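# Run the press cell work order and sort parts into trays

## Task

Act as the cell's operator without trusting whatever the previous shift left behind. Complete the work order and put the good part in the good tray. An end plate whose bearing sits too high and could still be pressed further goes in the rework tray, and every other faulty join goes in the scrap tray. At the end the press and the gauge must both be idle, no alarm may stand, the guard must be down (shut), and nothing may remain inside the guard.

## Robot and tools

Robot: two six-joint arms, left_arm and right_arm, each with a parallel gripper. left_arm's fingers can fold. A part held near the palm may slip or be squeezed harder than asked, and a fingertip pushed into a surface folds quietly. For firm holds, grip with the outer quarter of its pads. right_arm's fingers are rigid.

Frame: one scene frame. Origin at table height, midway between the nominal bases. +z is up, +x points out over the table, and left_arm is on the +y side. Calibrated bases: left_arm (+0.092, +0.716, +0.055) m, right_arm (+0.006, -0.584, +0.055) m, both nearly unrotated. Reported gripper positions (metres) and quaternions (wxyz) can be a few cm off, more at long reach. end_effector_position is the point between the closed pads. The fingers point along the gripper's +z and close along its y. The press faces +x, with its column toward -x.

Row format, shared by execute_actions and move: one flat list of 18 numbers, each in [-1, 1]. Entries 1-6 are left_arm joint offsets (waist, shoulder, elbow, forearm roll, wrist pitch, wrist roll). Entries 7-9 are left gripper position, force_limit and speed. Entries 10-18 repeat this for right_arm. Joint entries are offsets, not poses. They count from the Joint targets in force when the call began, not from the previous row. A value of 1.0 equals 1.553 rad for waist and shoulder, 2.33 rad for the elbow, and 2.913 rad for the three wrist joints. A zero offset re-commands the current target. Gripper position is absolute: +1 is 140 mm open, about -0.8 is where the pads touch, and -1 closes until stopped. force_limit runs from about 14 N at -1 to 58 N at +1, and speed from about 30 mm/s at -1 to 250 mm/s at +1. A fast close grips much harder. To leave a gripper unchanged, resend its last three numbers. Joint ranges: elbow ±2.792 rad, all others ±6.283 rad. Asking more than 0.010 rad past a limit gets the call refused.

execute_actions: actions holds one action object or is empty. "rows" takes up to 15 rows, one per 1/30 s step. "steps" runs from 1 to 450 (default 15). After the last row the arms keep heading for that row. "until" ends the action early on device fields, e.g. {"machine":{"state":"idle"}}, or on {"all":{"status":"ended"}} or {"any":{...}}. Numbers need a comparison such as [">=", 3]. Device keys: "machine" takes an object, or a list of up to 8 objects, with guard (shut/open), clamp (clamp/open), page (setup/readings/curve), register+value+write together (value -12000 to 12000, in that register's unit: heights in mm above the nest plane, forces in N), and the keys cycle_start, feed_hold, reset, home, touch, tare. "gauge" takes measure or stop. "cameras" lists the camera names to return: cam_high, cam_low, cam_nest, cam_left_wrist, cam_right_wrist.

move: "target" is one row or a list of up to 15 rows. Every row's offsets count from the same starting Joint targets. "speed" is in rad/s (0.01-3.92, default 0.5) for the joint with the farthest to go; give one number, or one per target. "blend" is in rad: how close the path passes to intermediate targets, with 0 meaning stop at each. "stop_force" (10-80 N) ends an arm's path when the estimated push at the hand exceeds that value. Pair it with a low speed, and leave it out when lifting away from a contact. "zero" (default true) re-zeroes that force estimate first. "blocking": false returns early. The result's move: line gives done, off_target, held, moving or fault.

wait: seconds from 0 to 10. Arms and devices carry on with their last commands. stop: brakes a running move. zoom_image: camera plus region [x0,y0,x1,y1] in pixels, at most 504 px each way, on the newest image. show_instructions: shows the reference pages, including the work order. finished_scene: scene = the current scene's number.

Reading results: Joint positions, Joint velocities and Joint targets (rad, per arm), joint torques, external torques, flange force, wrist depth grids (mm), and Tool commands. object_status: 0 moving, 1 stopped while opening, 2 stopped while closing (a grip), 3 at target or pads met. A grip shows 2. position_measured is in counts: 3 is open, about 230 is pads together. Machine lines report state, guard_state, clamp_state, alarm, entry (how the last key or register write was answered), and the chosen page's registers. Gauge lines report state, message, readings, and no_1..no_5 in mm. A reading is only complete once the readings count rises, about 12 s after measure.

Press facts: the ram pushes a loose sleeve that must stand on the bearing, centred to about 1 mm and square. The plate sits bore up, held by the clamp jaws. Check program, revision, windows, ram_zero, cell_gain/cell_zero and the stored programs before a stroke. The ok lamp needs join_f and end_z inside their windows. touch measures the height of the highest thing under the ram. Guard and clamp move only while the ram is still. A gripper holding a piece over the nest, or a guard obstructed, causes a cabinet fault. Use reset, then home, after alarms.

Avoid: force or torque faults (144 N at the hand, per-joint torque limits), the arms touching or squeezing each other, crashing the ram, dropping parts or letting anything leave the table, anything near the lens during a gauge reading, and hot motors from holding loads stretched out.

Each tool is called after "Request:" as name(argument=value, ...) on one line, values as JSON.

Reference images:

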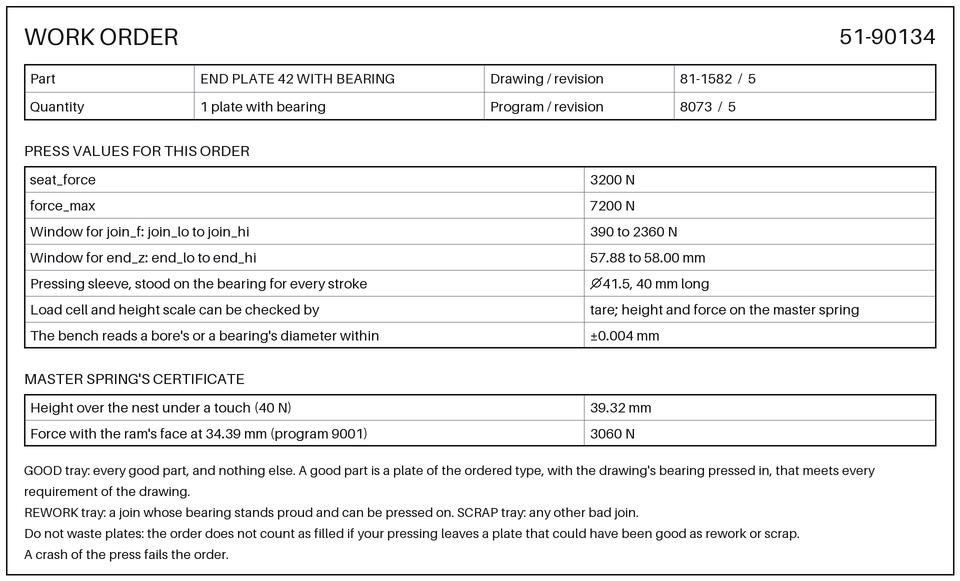

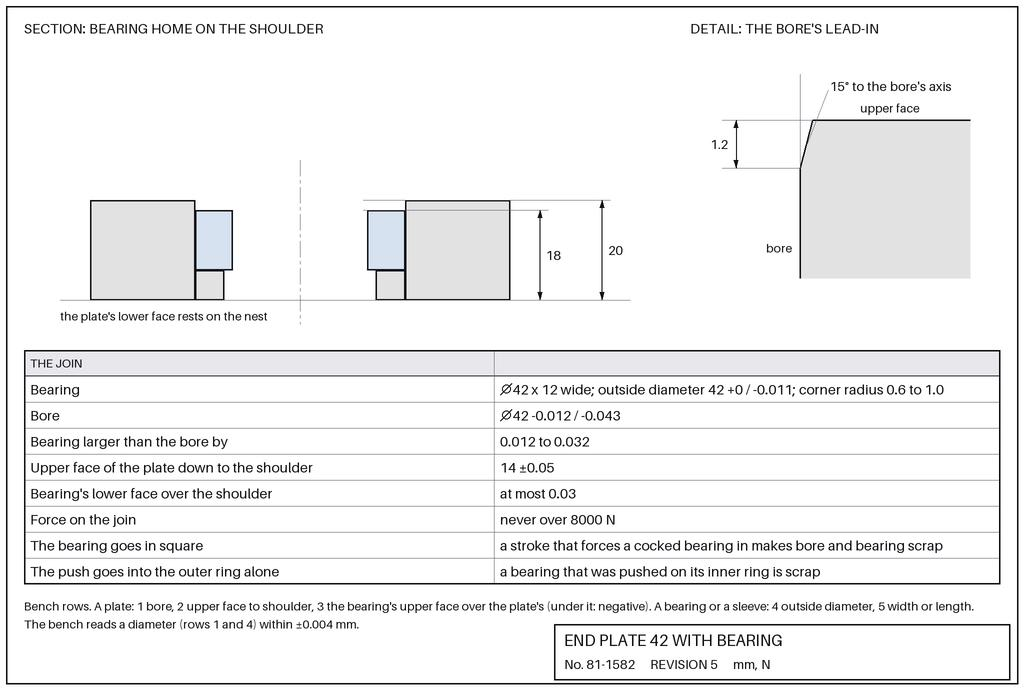

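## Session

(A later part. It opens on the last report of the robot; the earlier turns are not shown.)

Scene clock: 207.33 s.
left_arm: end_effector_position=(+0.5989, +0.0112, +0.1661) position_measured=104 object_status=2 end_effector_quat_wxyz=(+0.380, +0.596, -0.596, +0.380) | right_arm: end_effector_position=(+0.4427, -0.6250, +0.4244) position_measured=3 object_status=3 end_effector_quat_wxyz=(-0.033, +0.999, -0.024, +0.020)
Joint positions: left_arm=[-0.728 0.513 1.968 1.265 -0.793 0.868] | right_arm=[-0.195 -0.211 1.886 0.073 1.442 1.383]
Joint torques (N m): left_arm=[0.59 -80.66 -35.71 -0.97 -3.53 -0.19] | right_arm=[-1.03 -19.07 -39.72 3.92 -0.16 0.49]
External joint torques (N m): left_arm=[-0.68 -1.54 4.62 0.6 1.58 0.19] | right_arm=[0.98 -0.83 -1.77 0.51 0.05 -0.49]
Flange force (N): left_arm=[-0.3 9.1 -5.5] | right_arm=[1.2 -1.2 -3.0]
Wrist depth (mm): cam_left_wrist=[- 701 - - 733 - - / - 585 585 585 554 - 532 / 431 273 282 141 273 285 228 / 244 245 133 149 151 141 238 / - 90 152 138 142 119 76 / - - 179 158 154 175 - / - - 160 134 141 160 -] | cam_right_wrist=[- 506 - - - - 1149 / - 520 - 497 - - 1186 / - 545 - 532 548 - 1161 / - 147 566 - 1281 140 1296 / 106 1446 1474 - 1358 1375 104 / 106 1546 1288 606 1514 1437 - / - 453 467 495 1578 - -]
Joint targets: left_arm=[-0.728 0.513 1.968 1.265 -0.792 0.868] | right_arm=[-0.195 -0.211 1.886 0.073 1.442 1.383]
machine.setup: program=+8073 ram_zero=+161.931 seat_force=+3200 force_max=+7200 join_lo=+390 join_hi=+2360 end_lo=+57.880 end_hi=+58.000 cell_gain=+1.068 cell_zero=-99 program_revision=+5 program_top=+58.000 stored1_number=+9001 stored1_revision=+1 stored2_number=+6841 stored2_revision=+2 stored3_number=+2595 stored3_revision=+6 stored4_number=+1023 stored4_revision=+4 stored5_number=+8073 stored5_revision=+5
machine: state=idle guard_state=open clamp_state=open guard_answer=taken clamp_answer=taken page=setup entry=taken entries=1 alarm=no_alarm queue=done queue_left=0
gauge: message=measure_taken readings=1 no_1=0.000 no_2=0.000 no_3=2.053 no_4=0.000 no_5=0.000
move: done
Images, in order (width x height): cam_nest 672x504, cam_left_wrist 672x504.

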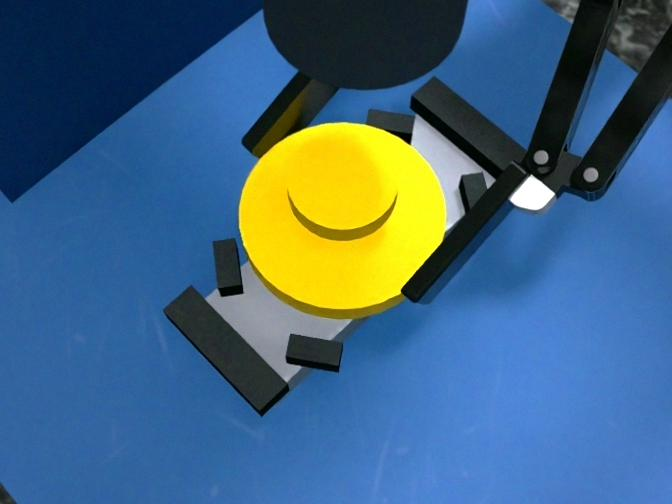

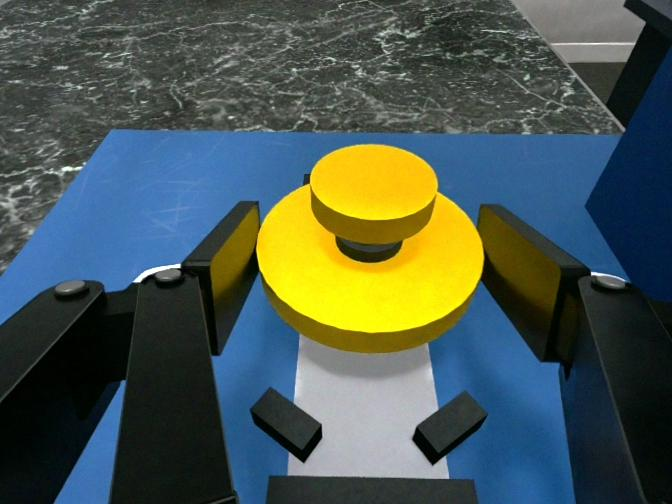

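Request:
move(target=[0,0.0154,0.0018,-0.0087,-0.0022,0.0127,-1,0,-1,0,0,0,0,0,0,1,1,1], speed=0.1)

Request:
move(target=[0,0.0174,0.002,-0.0098,-0.0025,0.0143,-1,0,-1,0,0,0,0,0,0,1,1,1], speed=0.02, stop_force=12, cameras=["cam_left_wrist","cam_nest"])

Scene clock: 214.33 s.
left_arm: end_effector_position=(+0.5994, +0.0113, +0.1485) position_measured=104 object_status=2 end_effector_quat_wxyz=(+0.379, +0.597, -0.597, +0.379) | right_arm: end_effector_position=(+0.4427, -0.6250, +0.4244) position_measured=3 object_status=3 end_effector_quat_wxyz=(-0.033, +0.999, -0.024, +0.020)
Joint positions: left_arm=[-0.728 0.537 1.972 1.24 -0.799 0.905] | right_arm=[-0.195 -0.211 1.886 0.073 1.442 1.383]
Joint torques (N m): left_arm=[0.25 -82.41 -34.88 -0.93 -3.69 -0.11] | right_arm=[-0.93 -18.79 -39.57 3.92 -0.13 0.49]
External joint torques (N m): left_arm=[-0.31 -1.18 4.74 0.64 1.69 0.11] | right_arm=[0.9 -1.35 -2.19 0.54 0 -0.5]
Flange force (N): left_arm=[-0.4 8.4 -5.8] | right_arm=[0.9 -1.1 -3.7]
Wrist depth (mm): cam_left_wrist=[701 745 675 - 675 671 - / 510 - 285 - - 519 - / 244 254 254 146 147 254 257 / 219 213 134 148 151 141 213 / - 90 134 138 142 119 76 / - - 132 139 133 160 - / - - 115 112 112 140 -] | cam_right_wrist=[511 - - - - - 1110 / 534 - 508 - - - 1167 / 558 - - - - 537 1252 / 527 138 581 - - 141 1281 / 106 1428 1401 755 1375 1401 104 / 1556 1504 1465 612 1465 1437 - / 1648 460 471 495 1590 1567 -]
Joint targets: left_arm=[-0.728 0.537 1.972 1.240 -0.799 0.905] | right_arm=[-0.195 -0.211 1.886 0.073 1.442 1.383]
machine.setup: program=+8073 ram_zero=+161.931 seat_force=+3200 force_max=+7200 join_lo=+390 join_hi=+2360 end_lo=+57.880 end_hi=+58.000 cell_gain=+1.068 cell_zero=-99 program_revision=+5 program_top=+58.000 stored1_number=+9001 stored1_revision=+1 stored2_number=+6841 stored2_revision=+2 stored3_number=+2595 stored3_revision=+6 stored4_number=+1023 stored4_revision=+4 stored5_number=+8073 stored5_revision=+5
machine: state=idle guard_state=open clamp_state=open guard_answer=taken clamp_answer=taken page=setup entry=taken entries=1 alarm=no_alarm queue=done queue_left=0
gauge: message=measure_taken readings=1 no_1=0.000 no_2=0.000 no_3=2.053 no_4=0.000 no_5=0.000
move: done

Scene clock: 216.27 s.
left_arm: end_effector_position=(+0.5997, +0.0114, +0.1393) position_measured=104 object_status=2 end_effector_quat_wxyz=(+0.379, +0.597, -0.597, +0.379) | right_arm: end_effector_position=(+0.4427, -0.6250, +0.4244) position_measured=3 object_status=3 end_effector_quat_wxyz=(-0.033, +0.999, -0.024, +0.020)
Joint positions: left_arm=[-0.728 0.55 1.974 1.226 -0.803 0.925] | right_arm=[-0.195 -0.211 1.886 0.073 1.442 1.383]
Joint torques (N m): left_arm=[-2.9 -68 -29.2 0.52 0.87 -0.06] | right_arm=[-1.32 -19.02 -39.61 3.98 -0.2 0.46]
External joint torques (N m): left_arm=[2.8 -16.5 -0.55 -0.77 -2.91 0.06] | right_arm=[1.27 -0.88 -1.92 0.46 0.08 -0.46]
Flange force (N): left_arm=[12.4 10.0 -22.5] | right_arm=[1.4 -2.0 -3.2]
Wrist depth (mm): cam_left_wrist=[- - - - 703 671 - / - 280 286 286 266 285 286 / 240 240 239 147 192 240 238 / 207 200 133 148 151 141 201 / - 90 146 138 141 120 76 / - - 144 127 127 144 - / - - 106 106 - 106 -] | cam_right_wrist=[515 - - - 483 487 1067 / - 529 - - 488 498 1180 / - - 590 540 515 - 1231 / - 128 560 572 581 141 1296 / 106 1446 1418 824 1367 1358 104 / 1624 1556 - 573 1446 1428 - / 1612 453 465 498 1525 1567 -]
Joint targets: left_arm=[-0.728 0.550 1.974 1.226 -0.803 0.925] | right_arm=[-0.195 -0.211 1.886 0.073 1.442 1.383]
machine.setup: program=+8073 ram_zero=+161.931 seat_force=+3200 force_max=+7200 join_lo=+390 join_hi=+2360 end_lo=+57.880 end_hi=+58.000 cell_gain=+1.068 cell_zero=-99 program_revision=+5 program_top=+58.000 stored1_number=+9001 stored1_revision=+1 stored2_number=+6841 stored2_revision=+2 stored3_number=+2595 stored3_revision=+6 stored4_number=+1023 stored4_revision=+4 stored5_number=+8073 stored5_revision=+5
machine: state=idle guard_state=open clamp_state=open guard_answer=taken clamp_answer=taken page=setup entry=taken entries=1 alarm=no_alarm queue=done queue_left=0
gauge: message=measure_taken readings=1 no_1=0.000 no_2=0.000 no_3=2.053 no_4=0.000 no_5=0.000
move: contact (left_arm); left_arm: the wrist roll is farthest, 0.022 rad from its target
Images, in order (width x height): cam_nest 672x504, cam_left_wrist 672x504.

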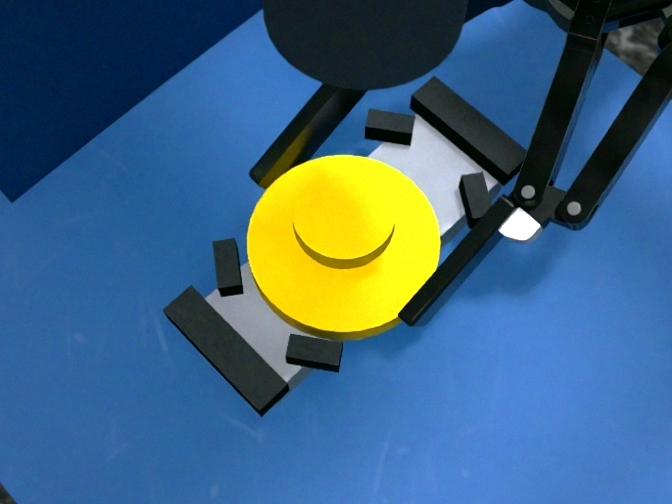

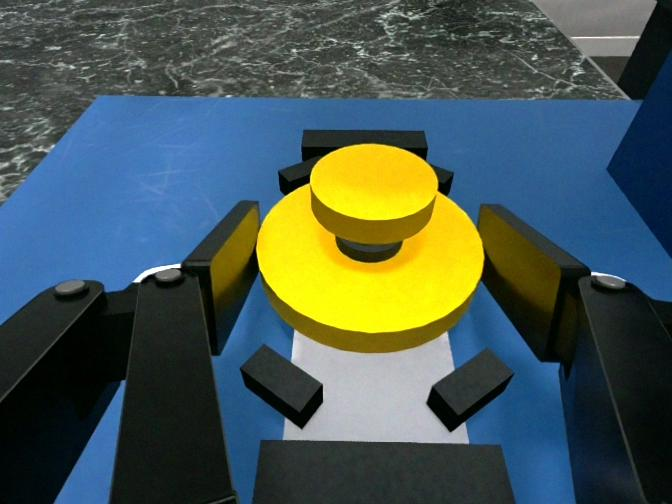

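Request:
execute_actions(actions=[{"rows":[[0,0,0,0,0,0,0.3,0,-1,0,0,0,0,0,0,1,1,1]],"steps":30}])

Request:
move(target=[[0,-0.0238,-0.0026,0.0135,0.0036,-0.0195,0.3,0,-1,0,0,0,0,0,0,1,1,1],[0.1882,-0.1863,0.0647,0.1241,-0.0564,-0.0729,0.3,0,-1,0,0,0,0,0,0,1,1,1],[0.3029,-0.2278,0.0801,0.1719,-0.0996,-0.0804,0.3,0,-1,0,0,0,0,0,0,1,1,1]], speed=[0.2,0.5,0.6], blend=[0.02,0.05,0])

Request:
execute_actions(actions=[{"machine":[{"clamp":"clamp"},{"guard":"shut"},{"page":"readings","touch":true}],"steps":450,"until":{"machine":{"queue":["!=","running"]}}}], cameras=["cam_nest"])

Scene clock: 224.67 s.
left_arm: end_effector_position=(+0.5997, +0.0114, +0.1393) position_measured=91 object_status=3 end_effector_quat_wxyz=(+0.379, +0.597, -0.597, +0.379) | right_arm: end_effector_position=(+0.4427, -0.6250, +0.4244) position_measured=3 object_status=3 end_effector_quat_wxyz=(-0.033, +0.999, -0.024, +0.020)
Joint positions: left_arm=[-0.728 0.55 1.974 1.226 -0.803 0.925] | right_arm=[-0.195 -0.211 1.886 0.073 1.442 1.383]
Joint torques (N m): left_arm=[0.21 -78.59 -31.14 -0.07 -2.13 -0.09] | right_arm=[-0.94 -18.95 -39.76 4 -0.13 0.49]
External joint torques (N m): left_arm=[-0.34 -5.69 1.39 -0.18 0.09 0.09] | right_arm=[0.89 -1.03 -1.85 0.45 0 -0.49]
Flange force (N): left_arm=[4.7 7.5 -7.5] | right_arm=[0.9 -1.0 -3.1]
Wrist depth (mm): cam_left_wrist=[- 638 - - - - 2386 / - 283 286 284 283 280 279 / 237 237 240 146 192 238 234 / 206 200 132 148 151 138 201 / - 84 163 137 140 126 77 / - - 144 127 127 147 - / - - 129 106 - 132 -] | cam_right_wrist=[- 511 - - 489 - 1115 / 537 529 - - - 504 1173 / - 544 560 566 - - 1225 / - 129 - - - 140 1281 / 106 1383 1437 - 1410 1375 104 / 1535 1504 1437 569 1401 1578 - / 1590 456 470 496 1504 - -]
Joint targets: left_arm=[-0.728 0.550 1.974 1.226 -0.803 0.925] | right_arm=[-0.195 -0.211 1.886 0.073 1.442 1.383]
machine.setup: program=+8073 ram_zero=+161.931 seat_force=+3200 force_max=+7200 join_lo=+390 join_hi=+2360 end_lo=+57.880 end_hi=+58.000 cell_gain=+1.068 cell_zero=-99 program_revision=+5 program_top=+58.000 stored1_number=+9001 stored1_revision=+1 stored2_number=+6841 stored2_revision=+2 stored3_number=+2595 stored3_revision=+6 stored4_number=+1023 stored4_revision=+4 stored5_number=+8073 stored5_revision=+5
machine: state=idle guard_state=open clamp_state=open guard_answer=taken clamp_answer=taken page=setup entry=taken entries=1 alarm=no_alarm queue=done queue_left=0
gauge: message=measure_taken readings=1 no_1=0.000 no_2=0.000 no_3=2.053 no_4=0.000 no_5=0.000

Scene clock: 226.33 s.
left_arm: end_effector_position=(+0.5992, +0.3181, +0.2799) position_measured=91 object_status=3 end_effector_quat_wxyz=(+0.380, +0.597, -0.596, +0.380) | right_arm: end_effector_position=(+0.4427, -0.6250, +0.4244) position_measured=3 object_status=3 end_effector_quat_wxyz=(-0.033, +0.999, -0.024, +0.020)
Joint positions: left_arm=[-0.258 0.196 2.161 1.727 -1.093 0.69] | right_arm=[-0.195 -0.211 1.886 0.073 1.442 1.383]
Joint torques (N m): left_arm=[-1.37 -49.28 -35.13 -2.01 -1.72 -0.09] | right_arm=[-1.3 -19.37 -39.7 3.98 -0.18 0.51]
External joint torques (N m): left_arm=[1.27 -4.96 1.27 -0.21 0.08 0.09] | right_arm=[1.25 -0.52 -1.78 0.45 0.06 -0.51]
Flange force (N): left_arm=[3.3 8.5 -5.7] | right_arm=[1.8 -1.7 -2.9]
Wrist depth (mm): cam_left_wrist=[2207 - 980 - 984 348 - / 774 762 590 519 552 - - / 633 - - 432 467 - 1699 / - 544 148 393 392 138 1504 / - 84 117 394 395 111 77 / - - 405 397 398 - - / - - 315 333 362 - -] | cam_right_wrist=[- 539 - - 491 482 1121 / - - - - 501 478 1186 / - - - - 543 - 1205 / - 147 555 582 582 150 1259 / 106 1410 1437 - 1392 1342 104 / - 1556 1474 566 1514 1437 - / - 455 467 494 1546 1525 -]
Joint targets: left_arm=[-0.258 0.196 2.161 1.727 -1.093 0.690] | right_arm=[-0.195 -0.211 1.886 0.073 1.442 1.383]
machine.setup: program=+8073 ram_zero=+161.931 seat_force=+3200 force_max=+7200 join_lo=+390 join_hi=+2360 end_lo=+57.880 end_hi=+58.000 cell_gain=+1.068 cell_zero=-99 program_revision=+5 program_top=+58.000 stored1_number=+9001 stored1_revision=+1 stored2_number=+6841 stored2_revision=+2 stored3_number=+2595 stored3_revision=+6 stored4_number=+1023 stored4_revision=+4 stored5_number=+8073 stored5_revision=+5
machine: state=idle guard_state=open clamp_state=open guard_answer=taken clamp_answer=taken page=setup entry=taken entries=1 alarm=no_alarm queue=done queue_left=0
gauge: message=measure_taken readings=1 no_1=0.000 no_2=0.000 no_3=2.053 no_4=0.000 no_5=0.000
move: done

Scene clock: 241.50 s.
left_arm: end_effector_position=(+0.5992, +0.3182, +0.2799) position_measured=91 object_status=3 end_effector_quat_wxyz=(+0.380, +0.597, -0.596, +0.380) | right_arm: end_effector_position=(+0.4427, -0.6250, +0.4244) position_measured=3 object_status=3 end_effector_quat_wxyz=(-0.033, +0.999, -0.024, +0.020)
Joint positions: left_arm=[-0.258 0.196 2.161 1.727 -1.093 0.69] | right_arm=[-0.195 -0.211 1.886 0.073 1.442 1.383]
Joint torques (N m): left_arm=[0.03 -49.53 -34.98 -1.97 -1.7 -0.12] | right_arm=[-0.98 -19.11 -39.6 3.98 -0.19 0.52]
External joint torques (N m): left_arm=[-0.13 -4.43 1.17 -0.25 0.08 0.12] | right_arm=[0.93 -0.9 -2.03 0.47 0.06 -0.53]
Flange force (N): left_arm=[3.8 8.3 -2.8] | right_arm=[1.4 -1.0 -3.5]
Wrist depth (mm): cam_left_wrist=[- - - - 960 - 298 / - - 651 599 577 - - / - 564 459 437 472 - 1687 / - 527 148 392 392 138 1640 / - 84 131 394 392 119 77 / - - - - - - - / - - 328 - 316 - -] | cam_right_wrist=[- - - - - - 1104 / - - - - - - 1143 / 560 - - - 556 526 1245 / - 137 565 - - 141 1266 / 106 1465 1418 768 1266 1383 104 / 1525 1504 1465 587 1567 1474 - / 1624 454 469 497 1535 1410 -]
Joint targets: left_arm=[-0.258 0.196 2.161 1.727 -1.093 0.690] | right_arm=[-0.195 -0.211 1.886 0.073 1.442 1.383]
Tool commands: left_gripper/position=+0.3 left_gripper/force_limit=+0.0 left_gripper/speed=-1.0 right_gripper/position=+1.0 right_gripper/force_limit=+1.0 right_gripper/speed=+1.0
machine.readings: force=+0 touch_z=+39.308 join_f=+0 peak_f=+743 end_z=+62.044 ok=+0 pos_z=+158.069 cycles=+1
machine: state=idle guard_state=shut clamp_state=clamped guard_answer=taken clamp_answer=taken page=readings entry=taken entries=2 alarm=no_alarm queue=done queue_left=0
gauge: message=measure_taken readings=1 no_1=0.000 no_2=0.000 no_3=2.053 no_4=0.000 no_5=0.000
Images, in order (width x height): cam_nest 672x504.

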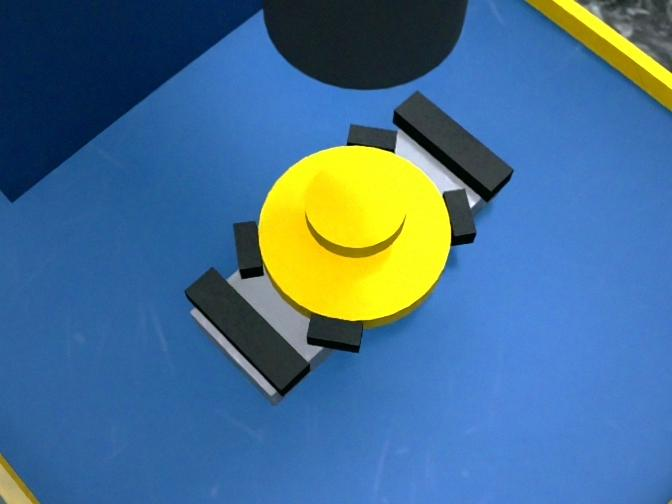

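Request:
execute_actions(actions=[{"machine":[{"register":"program","value":9001,"write":true},{"cycle_start":true},{"page":"curve"}],"steps":450,"until":{"machine":{"queue":["!=","running"]}}}])

Request:
execute_actions(actions=[{"machine":{"page":"readings"},"steps":3}])

Request:
execute_actions(actions=[{"machine":{"page":"setup"},"steps":3}])

Scene clock: 251.07 s.
left_arm: end_effector_position=(+0.5992, +0.3182, +0.2799) position_measured=91 object_status=3 end_effector_quat_wxyz=(+0.380, +0.597, -0.596, +0.380) | right_arm: end_effector_position=(+0.4427, -0.6250, +0.4244) position_measured=3 object_status=3 end_effector_quat_wxyz=(-0.033, +0.999, -0.024, +0.020)
Joint positions: left_arm=[-0.258 0.196 2.161 1.727 -1.093 0.69] | right_arm=[-0.195 -0.211 1.886 0.073 1.442 1.383]
Joint torques (N m): left_arm=[0.33 -49.35 -34.93 -2.01 -1.73 -0.17] | right_arm=[-1.03 -18.96 -39.83 3.93 -0.15 0.52]
External joint torques (N m): left_arm=[-0.39 -4.61 1.13 -0.22 0.1 0.17] | right_arm=[0.97 -1.06 -1.87 0.52 0.02 -0.52]
Flange force (N): left_arm=[4.2 8.6 -2.5] | right_arm=[0.9 -1.2 -3.2]
Wrist depth (mm): cam_left_wrist=[- 1036 956 - 1045 305 296 / - 738 580 585 621 333 325 / - 642 472 434 453 - 1889 / - - 148 394 398 138 1504 / - 84 382 419 389 112 78 / - - 394 398 401 - - / - - 349 - 312 - -] | cam_right_wrist=[- - - - - 488 1110 / - 530 525 - - - 1167 / - - - - - - 1205 / - 128 - - 1281 142 1252 / 106 1455 1437 - 1375 1367 104 / 1556 1535 1455 559 1428 1465 - / 1567 456 469 495 587 1578 -]
Joint targets: left_arm=[-0.258 0.196 2.161 1.727 -1.093 0.690] | right_arm=[-0.195 -0.211 1.886 0.073 1.442 1.383]
Tool commands: left_gripper/position=+0.3 left_gripper/force_limit=+0.0 left_gripper/speed=-1.0 right_gripper/position=+1.0 right_gripper/force_limit=+1.0 right_gripper/speed=+1.0
machine.curve: curve1_z=+40.390 curve1_f=+6 curve2_z=+39.533 curve2_f=+5 curve3_z=+38.676 curve3_f=+445 curve4_z=+37.819 curve4_f=+963 curve5_z=+36.961 curve5_f=+1489 curve6_z=+36.104 curve6_f=+2005 curve7_z=+35.247 curve7_f=+2529 curve8_z=+34.390 curve8_f=+3058
machine: state=done guard_state=shut clamp_state=clamped guard_answer=taken clamp_answer=taken page=curve entry=taken entries=4 alarm=no_alarm queue=done queue_left=0
gauge: message=measure_taken readings=1 no_1=0.000 no_2=0.000 no_3=2.053 no_4=0.000 no_5=0.000

Scene clock: 251.37 s.
left_arm: end_effector_position=(+0.5992, +0.3182, +0.2799) position_measured=91 object_status=3 end_effector_quat_wxyz=(+0.380, +0.597, -0.596, +0.380) | right_arm: end_effector_position=(+0.4427, -0.6250, +0.4244) position_measured=3 object_status=3 end_effector_quat_wxyz=(-0.033, +0.999, -0.024, +0.020)
Joint positions: left_arm=[-0.258 0.196 2.161 1.727 -1.093 0.69] | right_arm=[-0.195 -0.211 1.886 0.073 1.442 1.383]
Joint torques (N m): left_arm=[-0.08 -49.51 -35.01 -1.91 -1.65 -0.15] | right_arm=[-0.83 -19.1 -39.65 3.91 -0.16 0.48]
External joint torques (N m): left_arm=[0.02 -4.64 1.08 -0.32 0.03 0.15] | right_arm=[0.8 -0.94 -1.91 0.53 0.04 -0.48]
Flange force (N): left_arm=[3.9 8.4 -3.2] | right_arm=[1.1 -0.8 -3.3]
Wrist depth (mm): cam_left_wrist=[2109 1054 1083 937 1001 330 - / - 915 549 609 613 - 358 / - 586 463 434 497 - 1762 / - 525 147 391 381 138 1458 / - 84 383 393 390 119 77 / - - - - - - - / - - 320 357 352 358 -] | cam_right_wrist=[- - - - 477 - 1110 / 563 536 - - - - 1167 / - - 559 - - - 1238 / - 129 - - - 150 1252 / 106 1474 1392 843 1401 1375 104 / 1567 1556 1514 569 1455 1455 - / 1612 456 468 497 1556 1535 -]
Joint targets: left_arm=[-0.258 0.196 2.161 1.727 -1.093 0.690] | right_arm=[-0.195 -0.211 1.886 0.073 1.442 1.383]
Tool commands: left_gripper/position=+0.3 left_gripper/force_limit=+0.0 left_gripper/speed=-1.0 right_gripper/position=+1.0 right_gripper/force_limit=+1.0 right_gripper/speed=+1.0
machine.readings: force=+0 touch_z=+39.308 join_f=+2882 peak_f=+3059 end_z=+34.388 ok=+0 pos_z=+158.069 cycles=+2
machine: state=done guard_state=shut clamp_state=clamped guard_answer=taken clamp_answer=taken page=readings entry=taken entries=4 alarm=no_alarm queue=done queue_left=0
gauge: message=measure_taken readings=1 no_1=0.000 no_2=0.000 no_3=2.053 no_4=0.000 no_5=0.000

Scene clock: 251.67 s.
left_arm: end_effector_position=(+0.5992, +0.3182, +0.2799) position_measured=91 object_status=3 end_effector_quat_wxyz=(+0.380, +0.597, -0.596, +0.380) | right_arm: end_effector_position=(+0.4427, -0.6250, +0.4244) position_measured=3 object_status=3 end_effector_quat_wxyz=(-0.033, +0.999, -0.024, +0.020)
Joint positions: left_arm=[-0.258 0.196 2.161 1.727 -1.093 0.69] | right_arm=[-0.195 -0.211 1.886 0.073 1.442 1.383]
Joint torques (N m): left_arm=[0.41 -50.08 -35.01 -1.99 -1.75 -0.1] | right_arm=[-0.94 -19.29 -39.8 3.92 -0.13 0.5]
External joint torques (N m): left_arm=[-0.52 -3.94 1.27 -0.22 0.12 0.1] | right_arm=[0.9 -0.75 -1.76 0.52 0.01 -0.5]
Flange force (N): left_arm=[3.5 8.0 -1.7] | right_arm=[1.3 -1.0 -2.9]
Wrist depth (mm): cam_left_wrist=[2271 - - - - - 314 / - - 592 557 579 332 338 / - 480 474 437 470 - 1889 / 506 - 148 403 380 138 414 / - 84 364 392 392 118 77 / - - - 398 - - - / - - 313 358 345 - -] | cam_right_wrist=[- - 494 509 - 493 1149 / - 530 521 - - 488 1199 / 566 - - - - 535 1218 / - 137 587 - 566 142 1266 / 106 1437 1410 - 1437 1342 104 / 1535 1465 1590 570 1494 1465 - / 1578 452 469 500 1578 1567 -]
Joint targets: left_arm=[-0.258 0.196 2.161 1.727 -1.093 0.690] | right_arm=[-0.195 -0.211 1.886 0.073 1.442 1.383]
Tool commands: left_gripper/position=+0.3 left_gripper/force_limit=+0.0 left_gripper/speed=-1.0 right_gripper/position=+1.0 right_gripper/force_limit=+1.0 right_gripper/speed=+1.0
machine.setup: program=+9001 ram_zero=+161.931 seat_force=+3200 force_max=+7200 join_lo=+390 join_hi=+2360 end_lo=+57.880 end_hi=+58.000 cell_gain=+1.068 cell_zero=-99 program_revision=+1 program_top=+34.390 stored1_number=+9001 stored1_revision=+1 stored2_number=+6841 stored2_revision=+2 stored3_number=+2595 stored3_revision=+6 stored4_number=+1023 stored4_revision=+4 stored5_number=+8073 stored5_revision=+5
machine: state=done guard_state=shut clamp_state=clamped guard_answer=taken clamp_answer=taken page=setup entry=taken entries=4 alarm=no_alarm queue=done queue_left=0
gauge: message=measure_taken readings=1 no_1=0.000 no_2=0.000 no_3=2.053 no_4=0.000 no_5=0.000

Request:
execute_actions(actions=[{"machine":[{"register":"program","value":8073,"write":true},{"guard":"open"},{"clamp":"open"}],"steps":250,"until":{"machine":{"queue":["!=","running"]}}}])

Request:
move(target=[[-0.1147,0.0415,-0.0155,-0.0478,0.0432,0.0075,0.3,0,-1,0,0,0,0,0,0,1,1,1],[-0.3029,0.204,-0.0827,-0.1584,0.1032,0.0609,0.3,0,-1,0,0,0,0,0,0,1,1,1],[-0.3029,0.2278,-0.0801,-0.1719,0.0996,0.0804,0.3,0,-1,0,0,0,0,0,0,1,1,1]], speed=[0.5,0.4,0.1], blend=[0.05,0.02,0], cameras=["cam_nest"])

Request:
execute_actions(actions=[{"rows":[[0,0,0,0,0,0,-1,0,-1,0,0,0,0,0,0,1,1,1]],"steps":60}], cameras=["cam_left_wrist"])

Scene clock: 262.07 s.
left_arm: end_effector_position=(+0.5992, +0.3182, +0.2799) position_measured=91 object_status=3 end_effector_quat_wxyz=(+0.380, +0.597, -0.596, +0.380) | right_arm: end_effector_position=(+0.4427, -0.6250, +0.4244) position_measured=3 object_status=3 end_effector_quat_wxyz=(-0.033, +0.999, -0.024, +0.020)
Joint positions: left_arm=[-0.258 0.196 2.161 1.727 -1.093 0.69] | right_arm=[-0.195 -0.211 1.886 0.073 1.442 1.383]
Joint torques (N m): left_arm=[0.22 -49.66 -35.12 -1.96 -1.71 -0.18] | right_arm=[-1.17 -18.89 -39.77 3.87 -0.17 0.51]
External joint torques (N m): left_arm=[-0.29 -4.67 1.11 -0.28 0.08 0.18] | right_arm=[1.14 -1.21 -1.89 0.58 0.05 -0.52]
Flange force (N): left_arm=[4.1 8.7 -2.6] | right_arm=[0.8 -1.6 -3.2]
Wrist depth (mm): cam_left_wrist=[- - 923 - - 350 296 / 759 - 633 525 515 406 331 / - - 470 439 - - 1534 / 528 - 148 394 395 138 1495 / - 83 368 - 391 111 77 / - - - - - 412 - / - - 324 - 308 - -] | cam_right_wrist=[- - 504 493 - - 1126 / - - - - 488 506 1167 / - - - - - 551 1211 / - 127 - - - 141 1273 / 106 1401 1428 - 1410 1375 104 / 1567 1535 1525 570 1418 1437 - / 471 456 469 496 1474 1556 -]
Joint targets: left_arm=[-0.258 0.196 2.161 1.727 -1.093 0.690] | right_arm=[-0.195 -0.211 1.886 0.073 1.442 1.383]
Tool commands: left_gripper/position=+0.3 left_gripper/force_limit=+0.0 left_gripper/speed=-1.0 right_gripper/position=+1.0 right_gripper/force_limit=+1.0 right_gripper/speed=+1.0
machine.setup: program=+8073 ram_zero=+161.931 seat_force=+3200 force_max=+7200 join_lo=+390 join_hi=+2360 end_lo=+57.880 end_hi=+58.000 cell_gain=+1.068 cell_zero=-99 program_revision=+5 program_top=+58.000 stored1_number=+9001 stored1_revision=+1 stored2_number=+6841 stored2_revision=+2 stored3_number=+2595 stored3_revision=+6 stored4_number=+1023 stored4_revision=+4 stored5_number=+8073 stored5_revision=+5
machine: state=idle guard_state=open clamp_state=open guard_answer=taken clamp_answer=taken page=setup entry=taken entries=5 alarm=no_alarm queue=done queue_left=0
gauge: message=measure_taken readings=1 no_1=0.000 no_2=0.000 no_3=2.053 no_4=0.000 no_5=0.000

Scene clock: 264.17 s.
left_arm: end_effector_position=(+0.5997, +0.0114, +0.1393) position_measured=91 object_status=3 end_effector_quat_wxyz=(+0.379, +0.597, -0.597, +0.379) | right_arm: end_effector_position=(+0.4427, -0.6250, +0.4244) position_measured=3 object_status=3 end_effector_quat_wxyz=(-0.033, +0.999, -0.024, +0.020)
Joint positions: left_arm=[-0.728 0.55 1.974 1.226 -0.803 0.925] | right_arm=[-0.195 -0.211 1.886 0.073 1.442 1.383]
Joint torques (N m): left_arm=[0.61 -79.04 -31.25 0 -2.1 -0.09] | right_arm=[-1.02 -19.03 -39.65 3.96 -0.24 0.5]
External joint torques (N m): left_arm=[-0.75 -5.56 1.38 -0.25 0.06 0.09] | right_arm=[0.97 -0.95 -1.91 0.47 0.11 -0.5]
Flange force (N): left_arm=[4.6 8.0 -6.9] | right_arm=[1.2 -1.2 -3.4]
Wrist depth (mm): cam_left_wrist=[- 656 626 699 - - 2147 / - 295 519 284 286 278 286 / 238 239 228 146 203 238 240 / 205 199 133 143 151 138 200 / - 84 143 134 138 119 77 / - - 144 127 127 - - / - - 129 106 - 129 -] | cam_right_wrist=[- - - 497 - - 1138 / 535 - - 516 - - 1149 / - - - - - 512 1334 / - 137 596 - 555 149 1266 / 106 1367 1685 - 1428 1318 104 / 1556 1578 1525 601 1455 1428 - / 1624 454 469 494 1601 1535 -]
Joint targets: left_arm=[-0.728 0.550 1.974 1.226 -0.803 0.925] | right_arm=[-0.195 -0.211 1.886 0.073 1.442 1.383]
machine.setup: program=+8073 ram_zero=+161.931 seat_force=+3200 force_max=+7200 join_lo=+390 join_hi=+2360 end_lo=+57.880 end_hi=+58.000 cell_gain=+1.068 cell_zero=-99 program_revision=+5 program_top=+58.000 stored1_number=+9001 stored1_revision=+1 stored2_number=+6841 stored2_revision=+2 stored3_number=+2595 stored3_revision=+6 stored4_number=+1023 stored4_revision=+4 stored5_number=+8073 stored5_revision=+5
machine: state=idle guard_state=open clamp_state=open guard_answer=taken clamp_answer=taken page=setup entry=taken entries=5 alarm=no_alarm queue=done queue_left=0
gauge: message=measure_taken readings=1 no_1=0.000 no_2=0.000 no_3=2.053 no_4=0.000 no_5=0.000
move: done
Images, in order (width x height): cam_nest 672x504.

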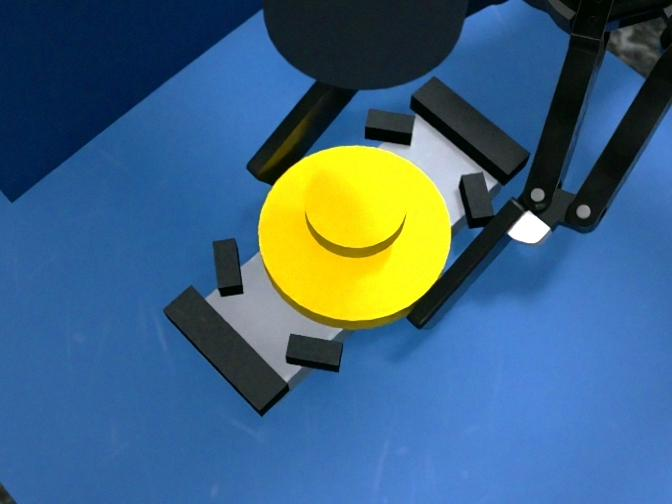

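Scene clock: 266.37 s.
left_arm: end_effector_position=(+0.5997, +0.0114, +0.1393) position_measured=104 object_status=2 end_effector_quat_wxyz=(+0.379, +0.597, -0.597, +0.379) | right_arm: end_effector_position=(+0.4427, -0.6250, +0.4244) position_measured=3 object_status=3 end_effector_quat_wxyz=(-0.033, +0.999, -0.024, +0.020)
Joint positions: left_arm=[-0.728 0.55 1.974 1.226 -0.803 0.925] | right_arm=[-0.195 -0.211 1.886 0.073 1.442 1.383]
Joint torques (N m): left_arm=[-2.5 -72.71 -30.24 0.26 -1.01 -0.13] | right_arm=[-0.8 -18.93 -39.64 3.93 -0.16 0.47]
External joint torques (N m): left_arm=[2.32 -11.87 0.51 -0.5 -1.03 0.13] | right_arm=[0.75 -1.05 -1.88 0.5 0.04 -0.47]
Flange force (N): left_arm=[8.9 8.6 -16.9] | right_arm=[0.9 -0.8 -3.2]
Wrist depth (mm): cam_left_wrist=[- - - 577 625 - 2362 / - 267 286 285 296 284 285 / 239 238 240 140 204 239 238 / 206 199 134 144 151 140 200 / - 90 139 134 138 120 75 / - - 144 127 127 144 - / - - 106 106 - 129 -] | cam_right_wrist=[525 501 - - - - 1104 / 520 - - 518 - - 1167 / - - - - 525 - 1225 / - 128 - - - 140 1266 / 106 1418 1437 846 1446 1401 104 / - 1567 1474 579 1437 1474 - / 1578 455 467 500 1504 1484 -]
Joint targets: left_arm=[-0.728 0.550 1.974 1.226 -0.803 0.925] | right_arm=[-0.195 -0.211 1.886 0.073 1.442 1.383]
machine.setup: program=+8073 ram_zero=+161.931 seat_force=+3200 force_max=+7200 join_lo=+390 join_hi=+2360 end_lo=+57.880 end_hi=+58.000 cell_gain=+1.068 cell_zero=-99 program_revision=+5 program_top=+58.000 stored1_number=+9001 stored1_revision=+1 stored2_number=+6841 stored2_revision=+2 stored3_number=+2595 stored3_revision=+6 stored4_number=+1023 stored4_revision=+4 stored5_number=+8073 stored5_revision=+5
machine: state=idle guard_state=open clamp_state=open guard_answer=taken clamp_answer=taken page=setup entry=taken entries=5 alarm=no_alarm queue=done queue_left=0
gauge: message=measure_taken readings=1 no_1=0.000 no_2=0.000 no_3=2.053 no_4=0.000 no_5=0.000
Images, in order (width x height): cam_left_wrist 672x504.

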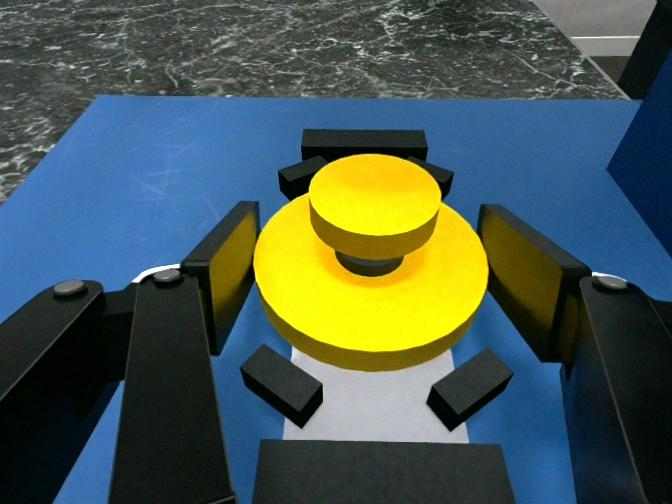

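Request:
move(target=[[0,-0.0238,-0.0026,0.0135,0.0036,-0.0195,-1,0,-1,0,0,0,0,0,0,1,1,1],[0.1882,-0.1863,0.0647,0.1241,-0.0564,-0.0729,-1,0,-1,0,0,0,0,0,0,1,1,1],[0.5551,0.0715,-0.082,0.2516,-0.1792,-0.0244,-1,0,-1,0,0,0,0,0,0,1,1,1],[0.5029,0.1178,-0.0648,0.2194,-0.1514,0.0086,-1,0,-1,0,0,0,0,0,0,1,1,1]], speed=[0.15,0.4,0.6,0.15], blend=[0.02,0.05,0.02,0], cameras=["cam_left_wrist"])

Request:
move(target=[-0.0216,0.0193,0.0069,-0.0132,0.0115,0.0137,-1,0,-1,0,0,0,0,0,0,1,1,1], speed=0.02, stop_force=12, cameras=["cam_left_wrist"])

Scene clock: 278.20 s.
left_arm: end_effector_position=(+0.8121, +0.4893, +0.0635) position_measured=104 object_status=2 end_effector_quat_wxyz=(+0.381, +0.595, -0.596, +0.381) | right_arm: end_effector_position=(+0.4427, -0.6250, +0.4244) position_measured=3 object_status=3 end_effector_quat_wxyz=(-0.033, +0.999, -0.024, +0.020)
Joint positions: left_arm=[0.053 0.732 1.823 1.865 -1.244 0.95] | right_arm=[-0.195 -0.211 1.886 0.073 1.442 1.383]
Joint torques (N m): left_arm=[0.12 -95.05 -30.04 -2.82 -3.99 -0.13] | right_arm=[-1.4 -19.03 -39.75 3.96 -0.19 0.54]
External joint torques (N m): left_arm=[-0.12 -1.94 3.23 0.72 1.91 0.13] | right_arm=[1.34 -0.86 -1.75 0.47 0.06 -0.54]
Flange force (N): left_arm=[2.7 9.2 0.7] | right_arm=[1.3 -1.9 -2.9]
Wrist depth (mm): cam_left_wrist=[- 280 - 498 370 376 373 / 209 299 - - 347 340 271 / 223 - - 141 141 - - / - - 134 143 151 130 181 / - 90 142 134 138 112 76 / - - 176 175 - - - / - - 160 153 153 161 -] | cam_right_wrist=[514 519 - - - 472 1005 / - - - - - 487 1173 / - - - - - - 1218 / - 129 - - - 142 1259 / 106 1437 1375 - 1401 1383 104 / 1567 1567 1474 588 1465 1514 - / 1612 457 471 499 1504 1546 -]
Joint targets: left_arm=[0.053 0.733 1.823 1.865 -1.244 0.950] | right_arm=[-0.195 -0.211 1.886 0.073 1.442 1.383]
machine.setup: program=+8073 ram_zero=+161.931 seat_force=+3200 force_max=+7200 join_lo=+390 join_hi=+2360 end_lo=+57.880 end_hi=+58.000 cell_gain=+1.068 cell_zero=-99 program_revision=+5 program_top=+58.000 stored1_number=+9001 stored1_revision=+1 stored2_number=+6841 stored2_revision=+2 stored3_number=+2595 stored3_revision=+6 stored4_number=+1023 stored4_revision=+4 stored5_number=+8073 stored5_revision=+5
machine: state=idle guard_state=open clamp_state=open guard_answer=taken clamp_answer=taken page=setup entry=taken entries=5 alarm=no_alarm queue=done queue_left=0
gauge: message=measure_taken readings=1 no_1=0.000 no_2=0.000 no_3=2.053 no_4=0.000 no_5=0.000
move: done
Images, in order (width x height): cam_left_wrist 672x504.

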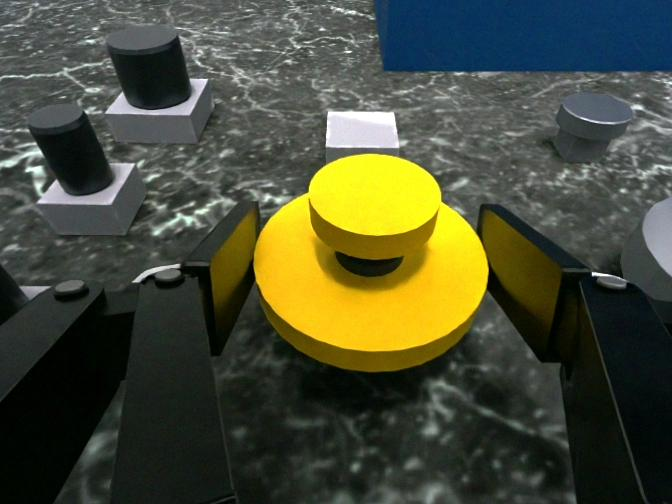

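Scene clock: 280.70 s.
left_arm: end_effector_position=(+0.8072, +0.4701, +0.0412) position_measured=104 object_status=2 end_effector_quat_wxyz=(+0.380, +0.596, -0.597, +0.380) | right_arm: end_effector_position=(+0.4427, -0.6250, +0.4244) position_measured=3 object_status=3 end_effector_quat_wxyz=(-0.033, +0.999, -0.024, +0.020)
Joint positions: left_arm=[0.026 0.757 1.836 1.834 -1.217 0.982] | right_arm=[-0.195 -0.211 1.886 0.073 1.442 1.383]
Joint torques (N m): left_arm=[-4.62 -79.48 -22.65 0.35 1.46 -0.33] | right_arm=[-1.19 -18.68 -39.77 3.88 -0.16 0.57]
External joint torques (N m): left_arm=[4.45 -18.47 -3.03 -2.26 -3.59 0.33] | right_arm=[1.15 -1.3 -1.76 0.56 0.04 -0.57]
Flange force (N): left_arm=[21.1 10.0 -15.9] | right_arm=[0.4 -1.5 -3.0]
Wrist depth (mm): cam_left_wrist=[391 261 - - 355 - - / - 272 292 257 290 - 245 / - - 258 141 147 - - / - - 133 144 151 136 - / - 90 119 134 138 112 75 / - - 153 - - 149 - / - - - 136 130 - -] | cam_right_wrist=[- - 505 494 - - 1126 / - - - 520 - - 1155 / - - 547 - 536 - 1231 / - 128 - 573 548 141 1259 / 106 1446 1392 - 1410 1410 104 / 1556 1525 1601 614 1410 1446 - / 1612 459 466 493 1567 1556 -]
Joint targets: left_arm=[0.026 0.757 1.836 1.834 -1.217 0.982] | right_arm=[-0.195 -0.211 1.886 0.073 1.442 1.383]
machine.setup: program=+8073 ram_zero=+161.931 seat_force=+3200 force_max=+7200 join_lo=+390 join_hi=+2360 end_lo=+57.880 end_hi=+58.000 cell_gain=+1.068 cell_zero=-99 program_revision=+5 program_top=+58.000 stored1_number=+9001 stored1_revision=+1 stored2_number=+6841 stored2_revision=+2 stored3_number=+2595 stored3_revision=+6 stored4_number=+1023 stored4_revision=+4 stored5_number=+8073 stored5_revision=+5
machine: state=idle guard_state=open clamp_state=open guard_answer=taken clamp_answer=taken page=setup entry=taken entries=5 alarm=no_alarm queue=done queue_left=0
gauge: message=measure_taken readings=1 no_1=0.000 no_2=0.000 no_3=2.053 no_4=0.000 no_5=0.000
move: contact (left_arm)
Images, in order (width x height): cam_left_wrist 672x504.

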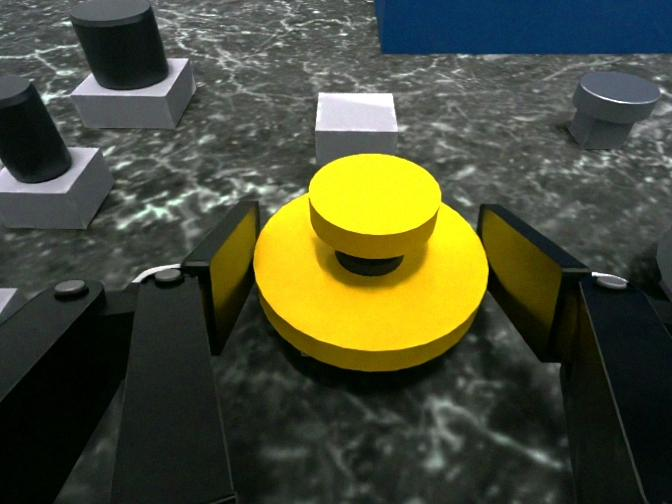

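Request:
execute_actions(actions=[{"rows":[[0,0,0,0,0,0,0.3,0,-1,0,0,0,0,0,0,1,1,1]],"steps":30}])

Request:
move(target=[[0.0695,-0.0618,-0.0227,0.0429,-0.0371,-0.0439,0.3,0,-1,0,0,0,0,0,0,1,1,1],[0.1004,-0.1444,0.1185,0.0377,-0.0199,0.0263,0.3,0,-1,0,0,0,0,0,0,1,1,1]], speed=[0.2,0.4], blend=[0.02,0], cameras=["cam_left_wrist"])

Scene clock: 286.30 s.
left_arm: end_effector_position=(+0.8072, +0.4701, +0.0412) position_measured=91 object_status=3 end_effector_quat_wxyz=(+0.380, +0.596, -0.597, +0.380) | right_arm: end_effector_position=(+0.4427, -0.6250, +0.4244) position_measured=3 object_status=3 end_effector_quat_wxyz=(-0.033, +0.999, -0.024, +0.020)
Joint positions: left_arm=[0.026 0.757 1.836 1.834 -1.217 0.982] | right_arm=[-0.195 -0.211 1.886 0.073 1.442 1.383]
Joint torques (N m): left_arm=[0.46 -90.83 -27.32 -1.61 -2.16 -0.1] | right_arm=[-0.71 -19.31 -39.73 3.97 -0.22 0.47]
External joint torques (N m): left_arm=[-0.61 -6.91 1.56 -0.31 0.04 0.1] | right_arm=[0.65 -0.58 -1.79 0.46 0.1 -0.47]
Flange force (N): left_arm=[9.6 9.6 -2.3] | right_arm=[1.5 -0.4 -3.1]
Wrist depth (mm): cam_left_wrist=[- 260 386 421 353 354 350 / 274 269 318 255 286 286 252 / - - 243 140 225 243 - / - 202 133 144 151 138 196 / - 84 143 133 137 119 77 / - - - 149 - - - / - - 139 136 - - -] | cam_right_wrist=[- - - - - - 1126 / - - 527 488 512 509 1161 / - - 549 - 541 - 1273 / - 137 - 570 - 141 1252 / 106 1418 1446 - 1273 1375 104 / 1578 1535 1514 584 1504 1465 - / 1601 457 480 490 1525 1535 -]
Joint targets: left_arm=[0.026 0.757 1.836 1.834 -1.217 0.982] | right_arm=[-0.195 -0.211 1.886 0.073 1.442 1.383]
machine.setup: program=+8073 ram_zero=+161.931 seat_force=+3200 force_max=+7200 join_lo=+390 join_hi=+2360 end_lo=+57.880 end_hi=+58.000 cell_gain=+1.068 cell_zero=-99 program_revision=+5 program_top=+58.000 stored1_number=+9001 stored1_revision=+1 stored2_number=+6841 stored2_revision=+2 stored3_number=+2595 stored3_revision=+6 stored4_number=+1023 stored4_revision=+4 stored5_number=+8073 stored5_revision=+5
machine: state=idle guard_state=open clamp_state=open guard_answer=taken clamp_answer=taken page=setup entry=taken entries=5 alarm=no_alarm queue=done queue_left=0
gauge: message=measure_taken readings=1 no_1=0.000 no_2=0.000 no_3=2.053 no_4=0.000 no_5=0.000

Scene clock: 288.17 s.
left_arm: end_effector_position=(+0.6563, +0.5554, +0.1103) position_measured=91 object_status=3 end_effector_quat_wxyz=(+0.380, +0.596, -0.596, +0.380) | right_arm: end_effector_position=(+0.4427, -0.6250, +0.4244) position_measured=3 object_status=3 end_effector_quat_wxyz=(-0.033, +0.999, -0.024, +0.020)
Joint positions: left_arm=[0.182 0.532 2.112 1.944 -1.275 1.058] | right_arm=[-0.195 -0.211 1.886 0.073 1.442 1.383]
Joint torques (N m): left_arm=[0.49 -71.26 -25.15 -1.74 -2.28 -0.09] | right_arm=[-1.23 -18.84 -39.62 3.95 -0.23 0.46]
External joint torques (N m): left_arm=[-0.61 -5.57 1.79 -0.2 0.06 0.09] | right_arm=[1.19 -1.17 -2 0.49 0.1 -0.46]
Flange force (N): left_arm=[9.3 8.2 -0.5] | right_arm=[1.0 -1.8 -3.5]
Wrist depth (mm): cam_left_wrist=[- 586 441 436 459 437 434 / 382 491 445 429 445 482 438 / 331 290 362 280 - 355 358 / 252 251 130 241 242 138 288 / - 84 250 248 253 112 77 / - - - 217 215 216 - / - - 198 196 198 204 -] | cam_right_wrist=[- - - 507 479 488 1115 / - - - - 509 - 1155 / - - - - - - 1199 / 553 127 - - - 150 1281 / 106 1418 1428 - 1375 1367 104 / 1535 1556 1514 594 1494 1410 - / 1556 456 466 494 1535 1546 -]
Joint targets: left_arm=[0.182 0.532 2.112 1.944 -1.275 1.059] | right_arm=[-0.195 -0.211 1.886 0.073 1.442 1.383]
machine.setup: program=+8073 ram_zero=+161.931 seat_force=+3200 force_max=+7200 join_lo=+390 join_hi=+2360 end_lo=+57.880 end_hi=+58.000 cell_gain=+1.068 cell_zero=-99 program_revision=+5 program_top=+58.000 stored1_number=+9001 stored1_revision=+1 stored2_number=+6841 stored2_revision=+2 stored3_number=+2595 stored3_revision=+6 stored4_number=+1023 stored4_revision=+4 stored5_number=+8073 stored5_revision=+5
machine: state=idle guard_state=open clamp_state=open guard_answer=taken clamp_answer=taken page=setup entry=taken entries=5 alarm=no_alarm queue=done queue_left=0
gauge: message=measure_taken readings=1 no_1=0.000 no_2=0.000 no_3=2.053 no_4=0.000 no_5=0.000
move: done
Images, in order (width x height): cam_left_wrist 672x504.

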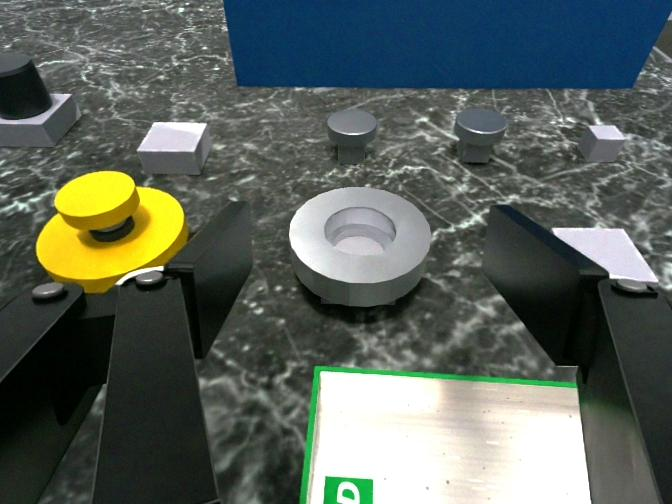

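Request:
move(target=[-0.0785,0.0639,0.0111,-0.0506,0.0295,0.0377,0.3,0,-1,0,0,0,0,0,0,1,1,1], speed=0.1, cameras=["cam_left_wrist"])

Request:
execute_actions(actions=[{"rows":[[0,0,0,0,0,0,-1,0,-1,0,0,0,0,0,0,1,1,1]],"steps":60}], cameras=["cam_left_wrist"])

Scene clock: 297.13 s.
left_arm: end_effector_position=(+0.6572, +0.4850, +0.0470) position_measured=91 object_status=3 end_effector_quat_wxyz=(+0.380, +0.597, -0.596, +0.380) | right_arm: end_effector_position=(+0.4427, -0.6250, +0.4244) position_measured=3 object_status=3 end_effector_quat_wxyz=(-0.033, +0.999, -0.024, +0.020)
Joint positions: left_arm=[0.06 0.631 2.138 1.796 -1.189 1.168] | right_arm=[-0.195 -0.211 1.886 0.073 1.442 1.383]
Joint torques (N m): left_arm=[0.09 -75.41 -21.18 -1.06 -2.39 -0.09] | right_arm=[-1.13 -18.94 -39.57 3.98 -0.22 0.47]
External joint torques (N m): left_arm=[-0.26 -5.84 2.14 -0.19 0.04 0.09] | right_arm=[1.1 -1.08 -1.99 0.46 0.1 -0.48]
Flange force (N): left_arm=[10.0 8.4 -2.7] | right_arm=[1.1 -1.6 -3.5]
Wrist depth (mm): cam_left_wrist=[432 - 368 368 363 368 367 / - 270 - 269 - 270 327 / 187 256 243 177 181 - - / 168 - 147 157 158 138 196 / - 84 172 139 139 112 77 / - - - - - 163 - / - - 145 123 142 - -] | cam_right_wrist=[- 500 - - 472 - 1121 / 532 516 - - - - 1173 / 515 - - - - 530 1231 / - 138 - - - 149 1252 / 106 1401 1410 824 1367 1358 104 / 1556 1525 1484 585 1392 - - / 1648 454 467 500 1535 1514 -]
Joint targets: left_arm=[0.060 0.632 2.138 1.796 -1.189 1.168] | right_arm=[-0.195 -0.211 1.886 0.073 1.442 1.383]
machine.setup: program=+8073 ram_zero=+161.931 seat_force=+3200 force_max=+7200 join_lo=+390 join_hi=+2360 end_lo=+57.880 end_hi=+58.000 cell_gain=+1.068 cell_zero=-99 program_revision=+5 program_top=+58.000 stored1_number=+9001 stored1_revision=+1 stored2_number=+6841 stored2_revision=+2 stored3_number=+2595 stored3_revision=+6 stored4_number=+1023 stored4_revision=+4 stored5_number=+8073 stored5_revision=+5
machine: state=idle guard_state=open clamp_state=open guard_answer=taken clamp_answer=taken page=setup entry=taken entries=5 alarm=no_alarm queue=done queue_left=0
gauge: message=measure_taken readings=1 no_1=0.000 no_2=0.000 no_3=2.053 no_4=0.000 no_5=0.000
move: done
Images, in order (width x height): cam_left_wrist 672x504.

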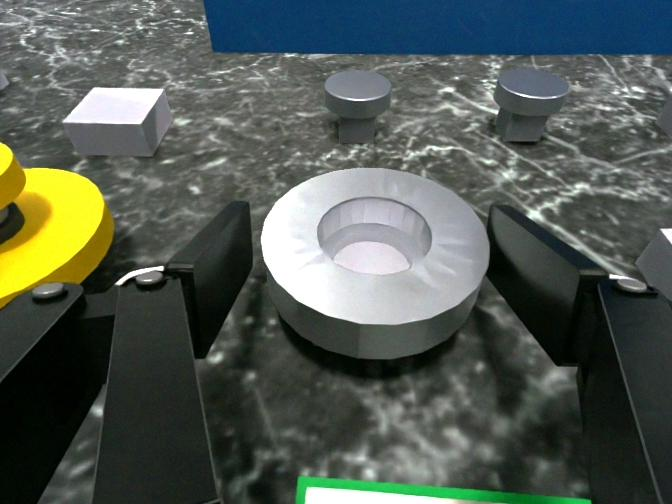

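Scene clock: 299.33 s.
left_arm: end_effector_position=(+0.6572, +0.4849, +0.0470) position_measured=105 object_status=2 end_effector_quat_wxyz=(+0.380, +0.597, -0.596, +0.380) | right_arm: end_effector_position=(+0.4427, -0.6250, +0.4244) position_measured=3 object_status=3 end_effector_quat_wxyz=(-0.033, +0.999, -0.024, +0.020)
Joint positions: left_arm=[0.06 0.632 2.138 1.796 -1.189 1.168] | right_arm=[-0.195 -0.211 1.886 0.073 1.442 1.383]
Joint torques (N m): left_arm=[-3.11 -70.71 -19.3 -0.34 -0.41 -0.03] | right_arm=[-1.36 -18.9 -39.78 3.96 -0.2 0.5]
External joint torques (N m): left_arm=[3.08 -10.58 0.01 -0.94 -1.95 0.03] | right_arm=[1.32 -0.96 -1.61 0.46 0.09 -0.51]
Flange force (N): left_arm=[15.4 7.6 -11.8] | right_arm=[0.9 -2.0 -2.8]
Wrist depth (mm): cam_left_wrist=[- - 371 - 374 370 372 / 295 265 - 257 - 268 286 / 190 265 242 177 174 240 267 / 169 177 133 172 158 140 - / - 90 118 139 139 111 75 / - - - 164 - 164 - / - - - 142 138 - -] | cam_right_wrist=[- - - 494 488 482 1126 / - - - 513 508 - 1161 / - - - 545 - - 1238 / - 135 - - - 141 1273 / 106 1465 1437 - 1350 1375 104 / 1556 1546 1446 - 1455 1401 - / 1578 457 483 496 1504 1525 -]
Joint targets: left_arm=[0.060 0.632 2.138 1.796 -1.189 1.168] | right_arm=[-0.195 -0.211 1.886 0.073 1.442 1.383]
machine.setup: program=+8073 ram_zero=+161.931 seat_force=+3200 force_max=+7200 join_lo=+390 join_hi=+2360 end_lo=+57.880 end_hi=+58.000 cell_gain=+1.068 cell_zero=-99 program_revision=+5 program_top=+58.000 stored1_number=+9001 stored1_revision=+1 stored2_number=+6841 stored2_revision=+2 stored3_number=+2595 stored3_revision=+6 stored4_number=+1023 stored4_revision=+4 stored5_number=+8073 stored5_revision=+5
machine: state=idle guard_state=open clamp_state=open guard_answer=taken clamp_answer=taken page=setup entry=taken entries=5 alarm=no_alarm queue=done queue_left=0
gauge: message=measure_taken readings=1 no_1=0.000 no_2=0.000 no_3=2.053 no_4=0.000 no_5=0.000
Images, in order (width x height): cam_left_wrist 672x504.

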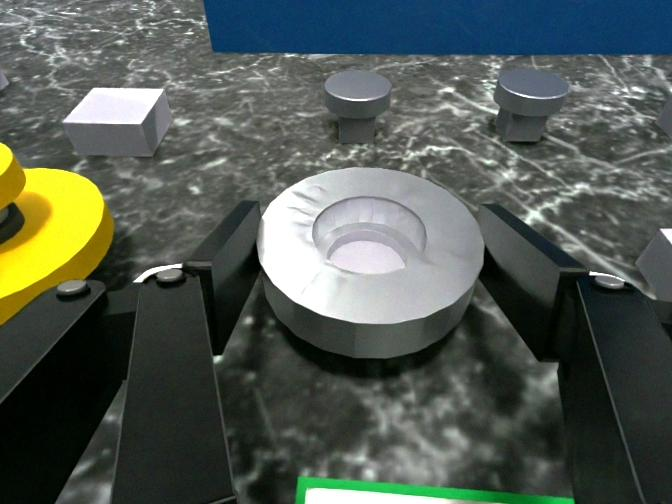

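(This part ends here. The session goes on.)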